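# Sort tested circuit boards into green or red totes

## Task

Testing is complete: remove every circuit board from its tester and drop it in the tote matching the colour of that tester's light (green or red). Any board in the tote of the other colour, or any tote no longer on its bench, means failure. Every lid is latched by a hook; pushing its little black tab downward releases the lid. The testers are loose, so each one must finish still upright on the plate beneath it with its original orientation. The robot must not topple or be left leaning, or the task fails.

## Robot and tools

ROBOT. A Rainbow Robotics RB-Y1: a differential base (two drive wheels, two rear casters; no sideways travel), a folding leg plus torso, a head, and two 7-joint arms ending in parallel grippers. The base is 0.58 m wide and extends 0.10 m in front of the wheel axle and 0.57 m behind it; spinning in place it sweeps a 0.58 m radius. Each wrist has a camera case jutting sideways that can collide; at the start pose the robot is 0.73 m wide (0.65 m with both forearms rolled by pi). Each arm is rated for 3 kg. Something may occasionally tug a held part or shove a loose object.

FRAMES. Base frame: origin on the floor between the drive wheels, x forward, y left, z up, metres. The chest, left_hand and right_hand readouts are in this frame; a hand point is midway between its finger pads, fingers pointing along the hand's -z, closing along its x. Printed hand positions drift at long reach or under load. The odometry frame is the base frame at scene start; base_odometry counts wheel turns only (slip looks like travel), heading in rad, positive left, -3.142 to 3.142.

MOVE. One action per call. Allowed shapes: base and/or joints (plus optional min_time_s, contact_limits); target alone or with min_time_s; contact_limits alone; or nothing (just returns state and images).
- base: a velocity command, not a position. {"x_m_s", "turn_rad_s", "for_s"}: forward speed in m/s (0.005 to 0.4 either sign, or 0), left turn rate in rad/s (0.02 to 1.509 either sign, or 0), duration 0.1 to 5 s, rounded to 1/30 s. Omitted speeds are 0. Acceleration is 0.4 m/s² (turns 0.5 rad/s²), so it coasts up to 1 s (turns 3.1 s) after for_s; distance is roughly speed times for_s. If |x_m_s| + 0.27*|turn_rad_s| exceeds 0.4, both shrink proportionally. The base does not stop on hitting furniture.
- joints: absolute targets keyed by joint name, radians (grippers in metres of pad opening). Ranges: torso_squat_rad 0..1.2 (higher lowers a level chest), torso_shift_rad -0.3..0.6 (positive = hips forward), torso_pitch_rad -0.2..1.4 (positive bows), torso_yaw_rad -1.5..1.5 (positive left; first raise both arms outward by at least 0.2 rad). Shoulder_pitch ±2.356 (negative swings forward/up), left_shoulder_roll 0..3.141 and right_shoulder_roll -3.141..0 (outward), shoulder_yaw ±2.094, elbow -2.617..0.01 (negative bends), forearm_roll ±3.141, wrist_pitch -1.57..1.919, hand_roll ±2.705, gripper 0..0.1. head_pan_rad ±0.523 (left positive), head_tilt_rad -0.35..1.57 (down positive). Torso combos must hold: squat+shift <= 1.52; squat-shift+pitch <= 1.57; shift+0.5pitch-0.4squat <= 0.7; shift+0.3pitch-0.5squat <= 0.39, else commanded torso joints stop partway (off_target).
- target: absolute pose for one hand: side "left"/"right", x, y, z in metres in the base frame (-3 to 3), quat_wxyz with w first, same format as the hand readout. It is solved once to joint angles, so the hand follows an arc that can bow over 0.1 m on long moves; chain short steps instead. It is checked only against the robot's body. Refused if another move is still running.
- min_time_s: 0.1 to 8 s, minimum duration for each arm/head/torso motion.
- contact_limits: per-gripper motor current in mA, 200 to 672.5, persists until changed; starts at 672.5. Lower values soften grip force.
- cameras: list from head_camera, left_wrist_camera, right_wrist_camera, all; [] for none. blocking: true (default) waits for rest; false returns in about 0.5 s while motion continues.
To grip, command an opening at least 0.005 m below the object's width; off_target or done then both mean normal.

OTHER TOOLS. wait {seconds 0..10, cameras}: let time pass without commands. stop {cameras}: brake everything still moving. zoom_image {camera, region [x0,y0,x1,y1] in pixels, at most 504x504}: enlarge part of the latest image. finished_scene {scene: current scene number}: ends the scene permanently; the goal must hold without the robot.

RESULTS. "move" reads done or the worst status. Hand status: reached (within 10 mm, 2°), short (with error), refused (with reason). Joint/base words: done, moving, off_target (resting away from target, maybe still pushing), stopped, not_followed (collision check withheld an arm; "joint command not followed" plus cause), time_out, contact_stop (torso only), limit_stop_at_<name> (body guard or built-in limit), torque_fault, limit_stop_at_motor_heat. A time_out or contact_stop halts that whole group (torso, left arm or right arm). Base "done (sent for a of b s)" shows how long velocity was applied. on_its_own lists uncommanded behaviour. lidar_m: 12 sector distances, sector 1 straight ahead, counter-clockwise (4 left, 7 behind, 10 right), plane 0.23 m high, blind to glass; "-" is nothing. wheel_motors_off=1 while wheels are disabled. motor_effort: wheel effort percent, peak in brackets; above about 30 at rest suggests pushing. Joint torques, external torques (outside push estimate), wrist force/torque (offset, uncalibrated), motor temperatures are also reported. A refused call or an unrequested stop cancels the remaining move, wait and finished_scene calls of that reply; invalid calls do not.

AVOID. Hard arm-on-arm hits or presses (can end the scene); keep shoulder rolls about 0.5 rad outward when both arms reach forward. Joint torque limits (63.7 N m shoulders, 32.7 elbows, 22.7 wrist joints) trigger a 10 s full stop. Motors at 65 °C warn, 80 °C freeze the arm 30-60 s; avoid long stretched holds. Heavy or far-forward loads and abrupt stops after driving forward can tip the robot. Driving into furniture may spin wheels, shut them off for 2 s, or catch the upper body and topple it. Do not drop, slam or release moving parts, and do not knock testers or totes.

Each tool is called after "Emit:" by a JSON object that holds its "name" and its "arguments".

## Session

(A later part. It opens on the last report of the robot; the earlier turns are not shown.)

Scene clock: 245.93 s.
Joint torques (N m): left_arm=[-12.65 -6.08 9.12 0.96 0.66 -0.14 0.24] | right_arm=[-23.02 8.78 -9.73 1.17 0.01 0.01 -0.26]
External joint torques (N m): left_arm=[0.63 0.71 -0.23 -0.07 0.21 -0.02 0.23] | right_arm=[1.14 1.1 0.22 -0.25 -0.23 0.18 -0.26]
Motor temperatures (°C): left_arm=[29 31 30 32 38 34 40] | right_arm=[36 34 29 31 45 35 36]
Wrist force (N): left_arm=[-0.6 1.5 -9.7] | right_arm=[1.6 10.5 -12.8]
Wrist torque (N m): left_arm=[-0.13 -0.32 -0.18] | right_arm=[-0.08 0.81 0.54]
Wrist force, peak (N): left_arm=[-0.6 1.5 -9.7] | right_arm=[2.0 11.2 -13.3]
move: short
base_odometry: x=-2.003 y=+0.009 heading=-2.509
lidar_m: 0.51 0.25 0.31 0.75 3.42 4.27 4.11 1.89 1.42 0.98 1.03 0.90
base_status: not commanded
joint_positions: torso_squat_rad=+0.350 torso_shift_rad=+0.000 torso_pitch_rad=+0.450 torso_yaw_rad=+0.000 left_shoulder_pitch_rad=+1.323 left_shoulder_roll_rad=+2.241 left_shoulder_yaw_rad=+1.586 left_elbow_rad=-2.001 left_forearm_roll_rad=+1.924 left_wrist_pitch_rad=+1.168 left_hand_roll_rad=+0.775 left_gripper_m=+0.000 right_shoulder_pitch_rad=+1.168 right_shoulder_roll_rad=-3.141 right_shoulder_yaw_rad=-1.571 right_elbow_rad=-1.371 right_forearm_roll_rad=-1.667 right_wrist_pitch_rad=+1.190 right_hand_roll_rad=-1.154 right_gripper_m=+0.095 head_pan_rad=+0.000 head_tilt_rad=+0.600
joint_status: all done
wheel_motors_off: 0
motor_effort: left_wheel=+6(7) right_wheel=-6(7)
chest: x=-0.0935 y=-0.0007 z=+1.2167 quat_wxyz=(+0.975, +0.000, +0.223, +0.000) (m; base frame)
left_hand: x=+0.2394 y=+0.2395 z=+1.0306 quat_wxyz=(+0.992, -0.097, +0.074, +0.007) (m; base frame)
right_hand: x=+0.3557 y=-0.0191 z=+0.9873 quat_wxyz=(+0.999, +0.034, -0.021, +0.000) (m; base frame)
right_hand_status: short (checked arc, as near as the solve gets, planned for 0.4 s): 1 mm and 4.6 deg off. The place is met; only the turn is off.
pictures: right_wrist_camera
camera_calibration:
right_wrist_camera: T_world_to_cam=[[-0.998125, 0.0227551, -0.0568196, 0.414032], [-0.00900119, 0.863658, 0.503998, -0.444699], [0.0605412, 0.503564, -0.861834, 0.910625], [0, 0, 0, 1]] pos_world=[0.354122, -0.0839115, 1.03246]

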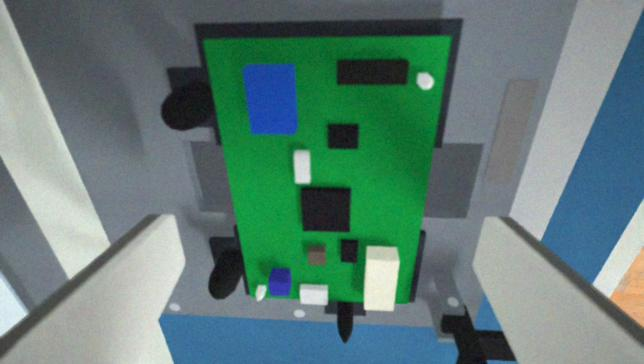

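Emit:
{"name": "move", "arguments": {"target": {"side": "right", "x": 0.335, "y": -0.04, "z": 1.1, "quat_wxyz": [1, 0, 0, 0]}, "cameras": []}}

Emit:
{"name": "move", "arguments": {"target": {"side": "left", "x": 0.2, "y": 0.28, "z": 1.12, "quat_wxyz": [1, 0, 0, 0]}, "cameras": []}}

Emit:
{"name": "move", "arguments": {"joints": {"torso_pitch_rad": 0.6, "head_tilt_rad": 0.45}, "cameras": []}}

Emit:
{"name": "move", "arguments": {"target": {"side": "right", "x": 0.356, "y": -0.0185, "z": 0.987, "quat_wxyz": [1, 0, 0, 0]}, "cameras": ["head_camera", "right_wrist_camera"]}}

Scene clock: 258.77 s.
Joint torques (N m): left_arm=[-12.77 -6.03 8.88 1.04 0.57 -0.18 0.14] | right_arm=[-19.29 7.29 -9.53 2.03 0.16 -0.23 -0.25]
External joint torques (N m): left_arm=[0.51 0.75 -0.47 0.01 0.12 -0.06 0.13] | right_arm=[3.83 -0.17 0.63 -0.47 -0.08 -0.23 -0.25]
Motor temperatures (°C): left_arm=[29 31 30 32 38 34 40] | right_arm=[37 34 29 31 45 35 35]
Wrist force (N): left_arm=[-0.5 1.8 -9.5] | right_arm=[2.0 10.8 -13.2]
Wrist torque (N m): left_arm=[-0.16 -0.32 -0.19] | right_arm=[-0.06 0.83 0.51]
Wrist force, peak (N): left_arm=[-0.4 1.5 -9.8] | right_arm=[1.7 10.4 -14.7]
move: done
base_odometry: x=-2.003 y=+0.009 heading=-2.509
lidar_m: 0.51 0.25 0.31 0.76 3.42 4.26 4.12 1.89 1.42 0.98 1.04 0.90
base_status: not commanded
joint_positions: torso_squat_rad=+0.350 torso_shift_rad=+0.000 torso_pitch_rad=+0.450 torso_yaw_rad=+0.000 left_shoulder_pitch_rad=+1.323 left_shoulder_roll_rad=+2.241 left_shoulder_yaw_rad=+1.586 left_elbow_rad=-2.001 left_forearm_roll_rad=+1.924 left_wrist_pitch_rad=+1.168 left_hand_roll_rad=+0.775 left_gripper_m=+0.000 right_shoulder_pitch_rad=+0.972 right_shoulder_roll_rad=-3.013 right_shoulder_yaw_rad=-1.656 right_elbow_rad=-1.477 right_forearm_roll_rad=-1.833 right_wrist_pitch_rad=+1.456 right_hand_roll_rad=-1.172 right_gripper_m=+0.095 head_pan_rad=+0.000 head_tilt_rad=+0.600
joint_status: all done
wheel_motors_off: 0
motor_effort: left_wheel=+5(7) right_wheel=-4(7)
chest: x=-0.0935 y=-0.0007 z=+1.2167 quat_wxyz=(+0.975, +0.000, +0.223, +0.000) (m; base frame)
left_hand: x=+0.2393 y=+0.2395 z=+1.0306 quat_wxyz=(+0.992, -0.097, +0.074, +0.007) (m; base frame)
right_hand: x=+0.3352 y=-0.0399 z=+1.1004 quat_wxyz=(+1.000, +0.000, +0.000, +0.000) (m; base frame)
right_hand_status: reached (checked arc, planned for 0.5 s): 0 mm and 0.0 deg off.
pictures: none
No camera images: "cameras" was empty.

Scene clock: 259.73 s.
Joint torques (N m): left_arm=[-8.36 -2.99 8.58 2.28 0.23 -0.2 -0.04] | right_arm=[-20.28 7.29 -9.32 2.55 0.05 -0.13 -0.11]
External joint torques (N m): left_arm=[0.68 0.14 0.16 -0.42 0.2 -0.14 -0.04] | right_arm=[2.84 -0.17 0.84 0.05 -0.18 -0.13 -0.12]
Motor temperatures (°C): left_arm=[29 31 30 32 38 34 40] | right_arm=[36 34 29 31 45 35 35]
Wrist force (N): left_arm=[-1.7 0.2 -9.7] | right_arm=[2.1 10.6 -13.2]
Wrist torque (N m): left_arm=[-0.10 -0.42 -0.18] | right_arm=[-0.05 0.83 0.52]
Wrist force, peak (N): left_arm=[-0.7 1.7 -10.4] | right_arm=[2.0 11.3 -13.1]
move: done
base_odometry: x=-2.003 y=+0.009 heading=-2.509
lidar_m: 0.51 0.25 0.31 0.75 3.41 4.26 4.11 1.90 1.43 0.98 1.03 0.90
base_status: not commanded
joint_positions: torso_squat_rad=+0.350 torso_shift_rad=+0.000 torso_pitch_rad=+0.450 torso_yaw_rad=+0.000 left_shoulder_pitch_rad=+1.113 left_shoulder_roll_rad=+1.971 left_shoulder_yaw_rad=+1.700 left_elbow_rad=-2.308 left_forearm_roll_rad=+1.867 left_wrist_pitch_rad=+1.431 left_hand_roll_rad=+0.942 left_gripper_m=+0.000 right_shoulder_pitch_rad=+0.972 right_shoulder_roll_rad=-3.014 right_shoulder_yaw_rad=-1.656 right_elbow_rad=-1.477 right_forearm_roll_rad=-1.833 right_wrist_pitch_rad=+1.456 right_hand_roll_rad=-1.172 right_gripper_m=+0.095 head_pan_rad=+0.000 head_tilt_rad=+0.600
joint_status: all done
wheel_motors_off: 0
motor_effort: left_wheel=+6(6) right_wheel=-5(6)
chest: x=-0.0935 y=-0.0007 z=+1.2167 quat_wxyz=(+0.975, +0.000, +0.223, +0.000) (m; base frame)
left_hand: x=+0.2001 y=+0.2799 z=+1.1195 quat_wxyz=(+1.000, +0.000, +0.000, +0.000) (m; base frame)
left_hand_status: reached (checked arc, planned for 0.6 s): 0 mm and 0.0 deg off.
right_hand: x=+0.3351 y=-0.0399 z=+1.1003 quat_wxyz=(+1.000, +0.000, +0.000, +0.000) (m; base frame)
pictures: none
No camera images: "cameras" was empty.

Scene clock: 261.00 s.
Joint torques (N m): left_arm=[-8.61 -4.36 8.57 1.41 0.5 -0.07 -0.01] | right_arm=[-20.72 6.49 -9.35 1.27 -0.16 0.03 -0.16]
External joint torques (N m): left_arm=[0.3 0.3 0.28 -0.24 0.23 -0.18 -0.02] | right_arm=[2.65 -0.37 0.94 -0.01 -0.11 -0.08 -0.16]
Motor temperatures (°C): left_arm=[29 31 30 32 38 34 40] | right_arm=[36 34 29 31 45 35 35]
Wrist force (N): left_arm=[-0.9 0.1 -9.5] | right_arm=[3.2 10.7 -12.8]
Wrist torque (N m): left_arm=[-0.07 -0.38 -0.20] | right_arm=[-0.07 0.92 0.53]
Wrist force, peak (N): left_arm=[-1.0 0.3 -10.0] | right_arm=[2.9 11.0 -13.7]
move: done
base_odometry: x=-2.003 y=+0.009 heading=-2.509
lidar_m: 0.51 0.25 0.31 0.75 3.41 4.26 4.12 1.90 1.42 0.98 1.03 0.90
base_status: not commanded
joint_positions: torso_squat_rad=+0.350 torso_shift_rad=+0.000 torso_pitch_rad=+0.600 torso_yaw_rad=+0.000 left_shoulder_pitch_rad=+1.113 left_shoulder_roll_rad=+1.971 left_shoulder_yaw_rad=+1.700 left_elbow_rad=-2.308 left_forearm_roll_rad=+1.867 left_wrist_pitch_rad=+1.431 left_hand_roll_rad=+0.942 left_gripper_m=+0.000 right_shoulder_pitch_rad=+0.972 right_shoulder_roll_rad=-3.014 right_shoulder_yaw_rad=-1.656 right_elbow_rad=-1.477 right_forearm_roll_rad=-1.833 right_wrist_pitch_rad=+1.456 right_hand_roll_rad=-1.172 right_gripper_m=+0.095 head_pan_rad=+0.000 head_tilt_rad=+0.450
joint_status: all done
wheel_motors_off: 0
motor_effort: left_wheel=+5(6) right_wheel=-5(6)
chest: x=-0.0533 y=-0.0007 z=+1.1935 quat_wxyz=(+0.955, +0.000, +0.295, +0.000) (m; base frame)
left_hand: x=+0.2224 y=+0.2800 z=+1.0535 quat_wxyz=(+0.997, +0.000, +0.075, +0.000) (m; base frame)
right_hand: x=+0.3531 y=-0.0398 z=+1.0142 quat_wxyz=(+0.997, +0.000, +0.075, +0.000) (m; base frame)
pictures: none
No camera images: "cameras" was empty.

Scene clock: 261.93 s.
Joint torques (N m): left_arm=[-8.4 -4.61 8.56 1.28 0.4 -0.06 -0.04] | right_arm=[-20.73 7.23 -9.36 1.25 -0.22 0.14 0.33]
External joint torques (N m): left_arm=[0.5 0.05 0.28 -0.37 0.14 -0.18 -0.05] | right_arm=[2.22 0.53 1.11 0.1 -0.44 0.14 0.33]
Motor temperatures (°C): left_arm=[29 31 30 32 38 34 40] | right_arm=[36 34 29 31 45 35 35]
Wrist force (N): left_arm=[-1.0 0.3 -9.5] | right_arm=[2.3 10.7 -13.0]
Wrist torque (N m): left_arm=[-0.10 -0.39 -0.21] | right_arm=[-0.05 0.84 0.53]
Wrist force, peak (N): left_arm=[-0.9 0.3 -10.0] | right_arm=[1.3 11.4 -14.3]
move: done
base_odometry: x=-2.003 y=+0.009 heading=-2.509
lidar_m: 0.51 0.26 0.31 0.75 3.41 4.26 4.12 1.88 1.42 0.98 1.04 0.90
base_status: not commanded
joint_positions: torso_squat_rad=+0.350 torso_shift_rad=+0.000 torso_pitch_rad=+0.600 torso_yaw_rad=+0.000 left_shoulder_pitch_rad=+1.113 left_shoulder_roll_rad=+1.971 left_shoulder_yaw_rad=+1.700 left_elbow_rad=-2.308 left_forearm_roll_rad=+1.867 left_wrist_pitch_rad=+1.431 left_hand_roll_rad=+0.942 left_gripper_m=+0.000 right_shoulder_pitch_rad=+0.977 right_shoulder_roll_rad=-3.054 right_shoulder_yaw_rad=-1.604 right_elbow_rad=-1.580 right_forearm_roll_rad=-1.661 right_wrist_pitch_rad=+1.329 right_hand_roll_rad=-1.330 right_gripper_m=+0.095 head_pan_rad=+0.000 head_tilt_rad=+0.450
joint_status: all done
wheel_motors_off: 0
motor_effort: left_wheel=+4(6) right_wheel=-4(6)
chest: x=-0.0534 y=-0.0007 z=+1.1935 quat_wxyz=(+0.955, +0.000, +0.295, +0.000) (m; base frame)
left_hand: x=+0.2224 y=+0.2800 z=+1.0535 quat_wxyz=(+0.997, +0.000, +0.075, +0.000) (m; base frame)
right_hand: x=+0.3560 y=-0.0183 z=+0.9875 quat_wxyz=(+1.000, +0.001, +0.000, +0.000) (m; base frame)
right_hand_status: reached (checked arc, planned for 0.4 s): 1 mm and 0.1 deg off.
pictures: head_camera, right_wrist_camera
camera_calibration:
head_camera: T_world_to_cam=[[0.0347737, -0.998754, 0.0358081, -0.0533924], [-0.846255, -0.0484865, -0.530567, 0.838913], [0.531642, -0.011853, -0.846886, 1.03769], [0, 0, 0, 1]] pos_world=[0.160113, -0.00035012, 1.32581]
right_wrist_camera: T_world_to_cam=[[-0.999684, 0.0192783, -0.0161299, 0.374665], [0.0100822, 0.895349, 0.445251, -0.393668], [0.0230256, 0.444948, -0.89526, 0.955729], [0, 0, 0, 1]] pos_world=[0.356509, -0.0800021, 1.03695]

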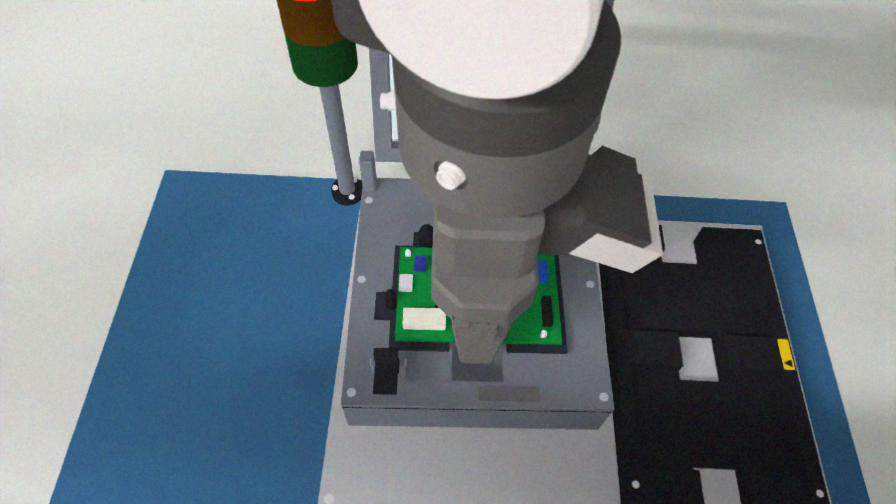

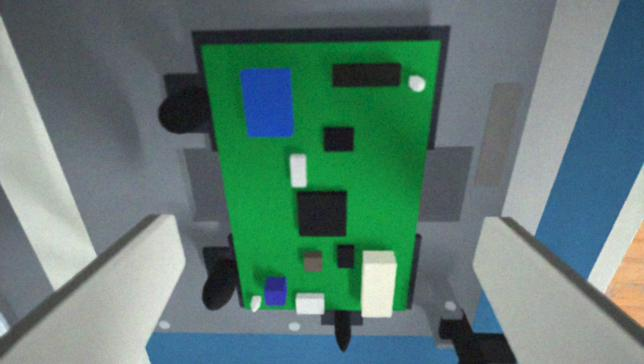

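Emit:
{"name": "move", "arguments": {"target": {"side":"right","x":0.356,"y":-0.0183,"z":0.966,"quat_wxyz":[1,0,0,0]}, "cameras": ["right_wrist_camera"]}}

Emit:
{"name": "move", "arguments": {"target": {"side":"right","x":0.356,"y":-0.0183,"z":0.952,"quat_wxyz":[1,0,0,0]}, "cameras": ["right_wrist_camera"]}}

Scene clock: 288.23 s.
Joint torques (N m): left_arm=[-8.52 -4.55 8.42 1.38 0.41 -0.06 -0.04] | right_arm=[-21.44 6.45 -9.54 1.42 0.12 -0.01 0.16]
External joint torques (N m): left_arm=[0.39 0.11 0.13 -0.27 0.15 -0.17 -0.05] | right_arm=[1.57 -0.23 0.83 0.5 -0.1 -0.01 0.16]
Motor temperatures (°C): left_arm=[29 31 30 32 38 34 40] | right_arm=[36 34 29 31 45 35 35]
Wrist force (N): left_arm=[-1.1 0.0 -9.5] | right_arm=[2.2 10.7 -13.3]
Wrist torque (N m): left_arm=[-0.05 -0.41 -0.19] | right_arm=[-0.09 0.84 0.53]
Wrist force, peak (N): left_arm=[-0.8 0.2 -9.9] | right_arm=[2.2 11.0 -14.3]
move: done
base_odometry: x=-2.003 y=+0.009 heading=-2.509
lidar_m: 0.51 0.25 0.31 0.76 3.42 4.26 4.12 1.88 1.43 0.98 1.03 0.90
base_status: not commanded
joint_positions: torso_squat_rad=+0.350 torso_shift_rad=+0.000 torso_pitch_rad=+0.600 torso_yaw_rad=+0.000 left_shoulder_pitch_rad=+1.113 left_shoulder_roll_rad=+1.971 left_shoulder_yaw_rad=+1.700 left_elbow_rad=-2.308 left_forearm_roll_rad=+1.867 left_wrist_pitch_rad=+1.431 left_hand_roll_rad=+0.942 left_gripper_m=+0.000 right_shoulder_pitch_rad=+1.012 right_shoulder_roll_rad=-3.075 right_shoulder_yaw_rad=-1.582 right_elbow_rad=-1.564 right_forearm_roll_rad=-1.627 right_wrist_pitch_rad=+1.293 right_hand_roll_rad=-1.333 right_gripper_m=+0.095 head_pan_rad=+0.000 head_tilt_rad=+0.450
joint_status: all done
wheel_motors_off: 0
motor_effort: left_wheel=+4(6) right_wheel=-2(6)
chest: x=-0.0534 y=-0.0007 z=+1.1935 quat_wxyz=(+0.955, +0.000, +0.295, +0.000) (m; base frame)
left_hand: x=+0.2223 y=+0.2800 z=+1.0535 quat_wxyz=(+0.997, +0.000, +0.075, +0.000) (m; base frame)
right_hand: x=+0.3561 y=-0.0183 z=+0.9662 quat_wxyz=(+1.000, +0.000, +0.000, +0.000) (m; base frame)
right_hand_status: reached (checked arc, planned for 0.2 s): 0 mm and 0.0 deg off.
pictures: right_wrist_camera
camera_calibration:
right_wrist_camera: T_world_to_cam=[[-0.999642, 0.0203992, -0.0173279, 0.375526], [0.0105789, 0.895815, 0.4443, -0.383437], [0.0245859, 0.443958, -0.89571, 0.936495], [0, 0, 0, 1]] pos_world=[0.356423, -0.0799362, 1.0157]

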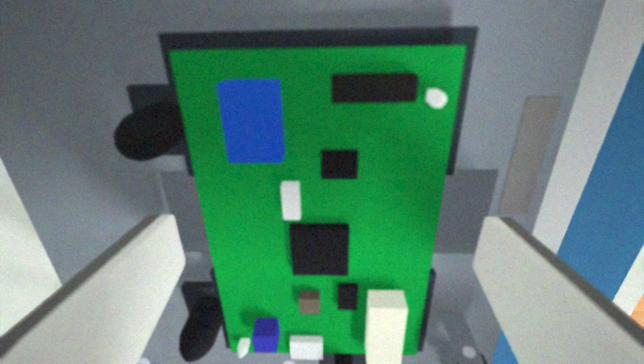

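Scene clock: 288.77 s.
Joint torques (N m): left_arm=[-8.52 -4.22 8.41 1.39 0.39 0.05 0.01] | right_arm=[-18.19 4.53 -7.6 0.05 -0.76 -0.15 -0.02]
External joint torques (N m): left_arm=[0.39 0.44 0.13 -0.27 0.13 -0.06 0] | right_arm=[4.85 -2.12 2.7 -0.73 -0.98 -0.15 -0.02]
Motor temperatures (°C): left_arm=[29 31 30 32 38 34 40] | right_arm=[36 34 29 31 45 35 35]
Wrist force (N): left_arm=[-0.8 0.2 -9.5] | right_arm=[7.2 9.7 -7.9]
Wrist torque (N m): left_arm=[-0.08 -0.35 -0.20] | right_arm=[-0.09 0.90 0.62]
Wrist force, peak (N): left_arm=[-0.8 0.4 -9.9] | right_arm=[1.8 11.0 -13.3]
move: done
base_odometry: x=-2.003 y=+0.009 heading=-2.509
lidar_m: 0.51 0.25 0.32 0.76 3.41 4.27 4.11 1.89 1.43 0.98 1.03 0.90
base_status: not commanded
joint_positions: torso_squat_rad=+0.350 torso_shift_rad=+0.000 torso_pitch_rad=+0.600 torso_yaw_rad=+0.000 left_shoulder_pitch_rad=+1.113 left_shoulder_roll_rad=+1.971 left_shoulder_yaw_rad=+1.700 left_elbow_rad=-2.308 left_forearm_roll_rad=+1.867 left_wrist_pitch_rad=+1.431 left_hand_roll_rad=+0.942 left_gripper_m=+0.000 right_shoulder_pitch_rad=+1.034 right_shoulder_roll_rad=-3.087 right_shoulder_yaw_rad=-1.568 right_elbow_rad=-1.553 right_forearm_roll_rad=-1.606 right_wrist_pitch_rad=+1.270 right_hand_roll_rad=-1.334 right_gripper_m=+0.095 head_pan_rad=+0.000 head_tilt_rad=+0.450
joint_status: all done
wheel_motors_off: 0
motor_effort: left_wheel=+3(5) right_wheel=-5(7)
chest: x=-0.0534 y=-0.0007 z=+1.1935 quat_wxyz=(+0.955, +0.000, +0.295, +0.000) (m; base frame)
left_hand: x=+0.2224 y=+0.2799 z=+1.0536 quat_wxyz=(+0.997, +0.000, +0.075, +0.000) (m; base frame)
right_hand: x=+0.3561 y=-0.0185 z=+0.9531 quat_wxyz=(+1.000, +0.000, -0.001, +0.000) (m; base frame)
right_hand_status: reached (checked arc, planned for 0.2 s): 1 mm and 0.1 deg off.
pictures: right_wrist_camera
camera_calibration:
right_wrist_camera: T_world_to_cam=[[-0.99962, 0.0203698, -0.0185554, 0.376514], [0.00999385, 0.895589, 0.44477, -0.377736], [0.0256779, 0.444416, -0.895453, 0.924248], [0, 0, 0, 1]] pos_world=[0.356413, -0.0801236, 1.00261]

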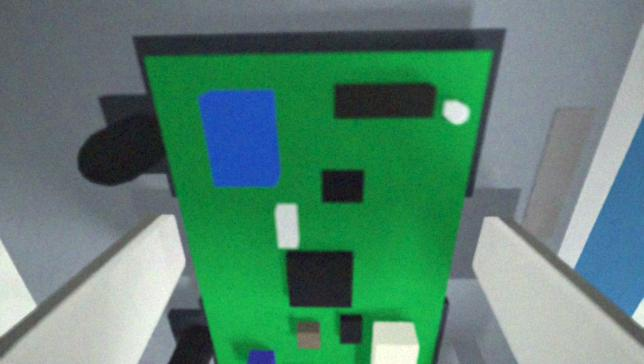

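Emit:
{"name": "move", "arguments": {"target": {"side":"right","x":0.356,"y":-0.0183,"z":0.944,"quat_wxyz":[1,0,0,0]}, "cameras": ["right_wrist_camera"]}}

Scene clock: 297.83 s.
Joint torques (N m): left_arm=[-8.37 -4.39 8.33 1.35 0.44 0.03 -0.04] | right_arm=[-18.05 3.5 -8.21 -1.27 -1.89 0.54 0.1]
External joint torques (N m): left_arm=[0.54 0.28 0.04 -0.3 0.17 -0.09 -0.04] | right_arm=[5.03 -3.13 2.04 -1.97 -2.11 0.54 0.1]
Motor temperatures (°C): left_arm=[29 31 30 32 38 34 40] | right_arm=[36 34 29 31 45 35 35]
Wrist force (N): left_arm=[-0.7 0.3 -9.7] | right_arm=[10.3 10.8 -10.7]
Wrist torque (N m): left_arm=[-0.09 -0.36 -0.21] | right_arm=[-0.07 0.83 0.59]
Wrist force, peak (N): left_arm=[-0.8 0.3 -9.9] | right_arm=[12.7 10.9 -16.6]
move: done
base_odometry: x=-2.003 y=+0.009 heading=-2.509
lidar_m: 0.52 0.25 0.31 0.76 3.41 4.25 4.11 1.89 1.42 0.98 1.03 0.90
base_status: not commanded
joint_positions: torso_squat_rad=+0.350 torso_shift_rad=+0.000 torso_pitch_rad=+0.600 torso_yaw_rad=+0.000 left_shoulder_pitch_rad=+1.113 left_shoulder_roll_rad=+1.971 left_shoulder_yaw_rad=+1.700 left_elbow_rad=-2.308 left_forearm_roll_rad=+1.867 left_wrist_pitch_rad=+1.431 left_hand_roll_rad=+0.942 left_gripper_m=+0.000 right_shoulder_pitch_rad=+1.048 right_shoulder_roll_rad=-3.097 right_shoulder_yaw_rad=-1.560 right_elbow_rad=-1.541 right_forearm_roll_rad=-1.593 right_wrist_pitch_rad=+1.256 right_hand_roll_rad=-1.332 right_gripper_m=+0.095 head_pan_rad=+0.000 head_tilt_rad=+0.450
joint_status: all done
wheel_motors_off: 0
motor_effort: left_wheel=+3(5) right_wheel=-6(8)
chest: x=-0.0533 y=-0.0007 z=+1.1935 quat_wxyz=(+0.955, +0.000, +0.295, +0.000) (m; base frame)
left_hand: x=+0.2224 y=+0.2800 z=+1.0535 quat_wxyz=(+0.997, +0.000, +0.075, +0.000) (m; base frame)
right_hand: x=+0.3567 y=-0.0185 z=+0.9447 quat_wxyz=(+1.000, +0.000, -0.001, +0.000) (m; base frame)
right_hand_status: reached (checked arc, planned for 0.1 s): 1 mm and 0.1 deg off.
pictures: right_wrist_camera
camera_calibration:
right_wrist_camera: T_world_to_cam=[[-0.9996, 0.0210433, -0.018898, 0.377297], [0.010448, 0.895636, 0.444665, -0.374076], [0.0262829, 0.44429, -0.895497, 0.916538], [0, 0, 0, 1]] pos_world=[0.356965, -0.0801125, 0.994226]

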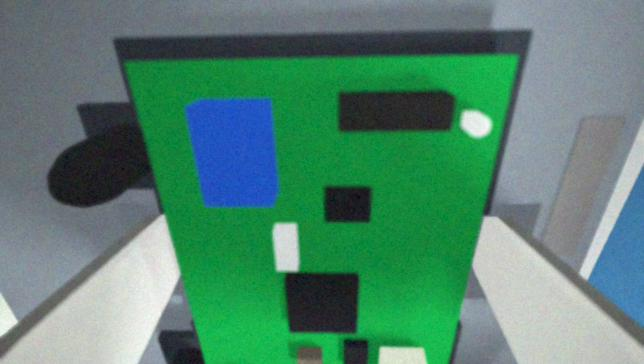

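Emit:
{"name": "move", "arguments": {"joints": {"right_gripper_m":0.05}, "cameras": ["right_wrist_camera"]}}

Emit:
{"name": "move", "arguments": {"target": {"side":"right","x":0.356,"y":-0.0183,"z":0.963,"quat_wxyz":[1,0,0,0]}, "min_time_s": 2.5, "cameras": ["right_wrist_camera","head_camera"]}}

Scene clock: 303.30 s.
Joint torques (N m): left_arm=[-8.2 -4.33 8.5 1.55 0.51 0.05 -0.06] | right_arm=[-17.61 4.14 -8.32 -3.49 -3.67 1.52 0.09]
External joint torques (N m): left_arm=[0.71 0.34 0.21 -0.1 0.24 -0.06 -0.07] | right_arm=[5.47 -2.5 1.93 -4.19 -3.89 1.52 0.09]
Motor temperatures (°C): left_arm=[29 31 30 32 38 34 40] | right_arm=[36 34 29 31 45 35 35]
Wrist force (N): left_arm=[-0.8 0.3 -9.4] | right_arm=[21.1 13.0 -15.4]
Wrist torque (N m): left_arm=[-0.10 -0.37 -0.20] | right_arm=[-0.05 0.73 0.84]
Wrist force, peak (N): left_arm=[-1.0 0.5 -9.9] | right_arm=[23.2 13.9 -18.8]
move: off_target
base_odometry: x=-2.003 y=+0.009 heading=-2.509
lidar_m: 0.51 0.26 0.31 0.75 3.41 4.26 4.12 1.89 1.42 0.98 1.03 0.89
base_status: not commanded
joint_positions: torso_squat_rad=+0.350 torso_shift_rad=+0.000 torso_pitch_rad=+0.600 torso_yaw_rad=+0.000 left_shoulder_pitch_rad=+1.113 left_shoulder_roll_rad=+1.971 left_shoulder_yaw_rad=+1.700 left_elbow_rad=-2.308 left_forearm_roll_rad=+1.867 left_wrist_pitch_rad=+1.431 left_hand_roll_rad=+0.942 left_gripper_m=+0.000 right_shoulder_pitch_rad=+1.048 right_shoulder_roll_rad=-3.097 right_shoulder_yaw_rad=-1.560 right_elbow_rad=-1.541 right_forearm_roll_rad=-1.593 right_wrist_pitch_rad=+1.256 right_hand_roll_rad=-1.332 right_gripper_m=+0.070 head_pan_rad=+0.000 head_tilt_rad=+0.450
joint_status: right_gripper_m off_target (ended at +0.070, target +0.050)
wheel_motors_off: 0
motor_effort: left_wheel=+3(4) right_wheel=-8(9)
chest: x=-0.0532 y=-0.0007 z=+1.1934 quat_wxyz=(+0.955, +0.000, +0.296, +0.000) (m; base frame)
left_hand: x=+0.2225 y=+0.2800 z=+1.0534 quat_wxyz=(+0.997, +0.000, +0.075, +0.000) (m; base frame)
right_hand: x=+0.3571 y=-0.0184 z=+0.9447 quat_wxyz=(+1.000, +0.000, -0.001, +0.000) (m; base frame)
pictures: right_wrist_camera
camera_calibration:
right_wrist_camera: T_world_to_cam=[[-0.999584, 0.0212453, -0.0195046, 0.378214], [0.0103556, 0.895575, 0.444791, -0.374205], [0.0269175, 0.444404, -0.895422, 0.91619], [0, 0, 0, 1]] pos_world=[0.35727, -0.0800652, 0.994197]

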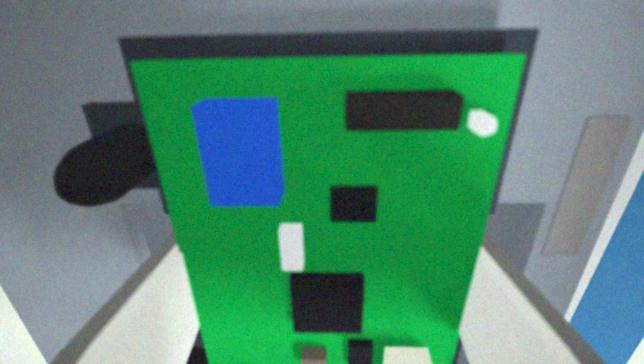

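Scene clock: 306.13 s.
Joint torques (N m): left_arm=[-8.37 -4.42 8.25 1.31 0.48 0.07 -0.04] | right_arm=[-23.01 9.08 -11.1 0.19 -0.36 0.25 -0.35]
External joint torques (N m): left_arm=[0.54 0.25 -0.03 -0.34 0.21 -0.04 -0.04] | right_arm=[0.01 2.42 -0.75 -0.69 -0.58 0.25 -0.35]
Motor temperatures (°C): left_arm=[29 31 30 32 38 34 40] | right_arm=[36 34 29 31 45 35 35]
Wrist force (N): left_arm=[-0.8 0.4 -10.0] | right_arm=[2.0 10.8 -14.0]
Wrist torque (N m): left_arm=[-0.09 -0.37 -0.21] | right_arm=[-0.06 0.82 0.53]
Wrist force, peak (N): left_arm=[-0.8 0.4 -10.0] | right_arm=[22.6 15.1 -20.0]
move: done
base_odometry: x=-2.003 y=+0.009 heading=-2.509
lidar_m: 0.51 0.26 0.31 0.75 3.42 4.26 4.11 1.91 1.42 0.98 1.03 0.90
base_status: not commanded
joint_positions: torso_squat_rad=+0.350 torso_shift_rad=+0.000 torso_pitch_rad=+0.600 torso_yaw_rad=+0.000 left_shoulder_pitch_rad=+1.113 left_shoulder_roll_rad=+1.971 left_shoulder_yaw_rad=+1.700 left_elbow_rad=-2.308 left_forearm_roll_rad=+1.867 left_wrist_pitch_rad=+1.431 left_hand_roll_rad=+0.942 left_gripper_m=+0.000 right_shoulder_pitch_rad=+1.018 right_shoulder_roll_rad=-3.080 right_shoulder_yaw_rad=-1.578 right_elbow_rad=-1.560 right_forearm_roll_rad=-1.621 right_wrist_pitch_rad=+1.287 right_hand_roll_rad=-1.333 right_gripper_m=+0.070 head_pan_rad=+0.000 head_tilt_rad=+0.450
joint_status: all done
wheel_motors_off: 0
motor_effort: left_wheel=+3(4) right_wheel=-8(9)
chest: x=-0.0533 y=-0.0007 z=+1.1935 quat_wxyz=(+0.955, +0.000, +0.295, +0.000) (m; base frame)
left_hand: x=+0.2224 y=+0.2800 z=+1.0535 quat_wxyz=(+0.997, +0.000, +0.075, +0.000) (m; base frame)
right_hand: x=+0.3560 y=-0.0180 z=+0.9622 quat_wxyz=(+1.000, +0.000, +0.000, +0.001) (m; base frame)
right_hand_status: reached (checked arc, planned for 2.5 s): 1 mm and 0.1 deg off.
pictures: head_camera, right_wrist_camera
camera_calibration:
head_camera: T_world_to_cam=[[0.0347904, -0.998753, 0.0357929, -0.0533774], [-0.846278, -0.048492, -0.53053, 0.838898], [0.531604, -0.0118334, -0.84691, 1.03768], [0, 0, 0, 1]] pos_world=[0.160162, -0.000351724, 1.32579]
right_wrist_camera: T_world_to_cam=[[-0.999666, 0.0192152, -0.017263, 0.375249], [0.00955821, 0.89604, 0.443871, -0.381131], [0.0239974, 0.443558, -0.895924, 0.93324], [0, 0, 0, 1]] pos_world=[0.356371, -0.0796482, 1.01176]

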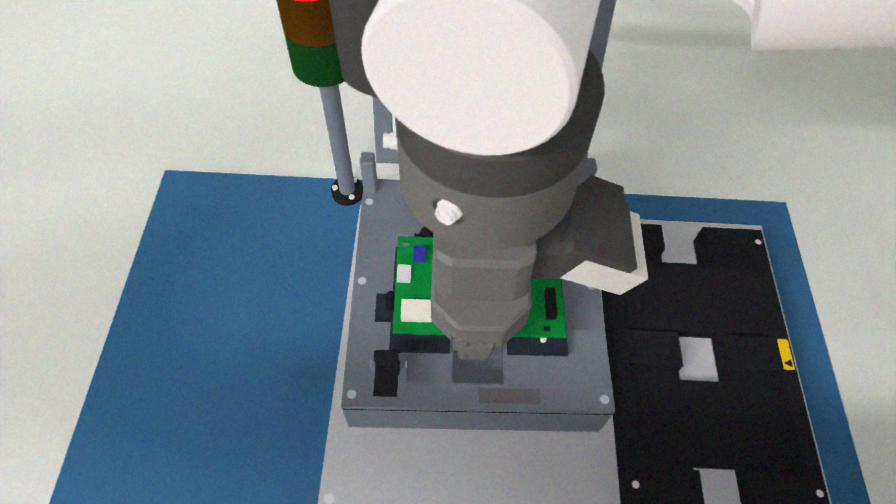

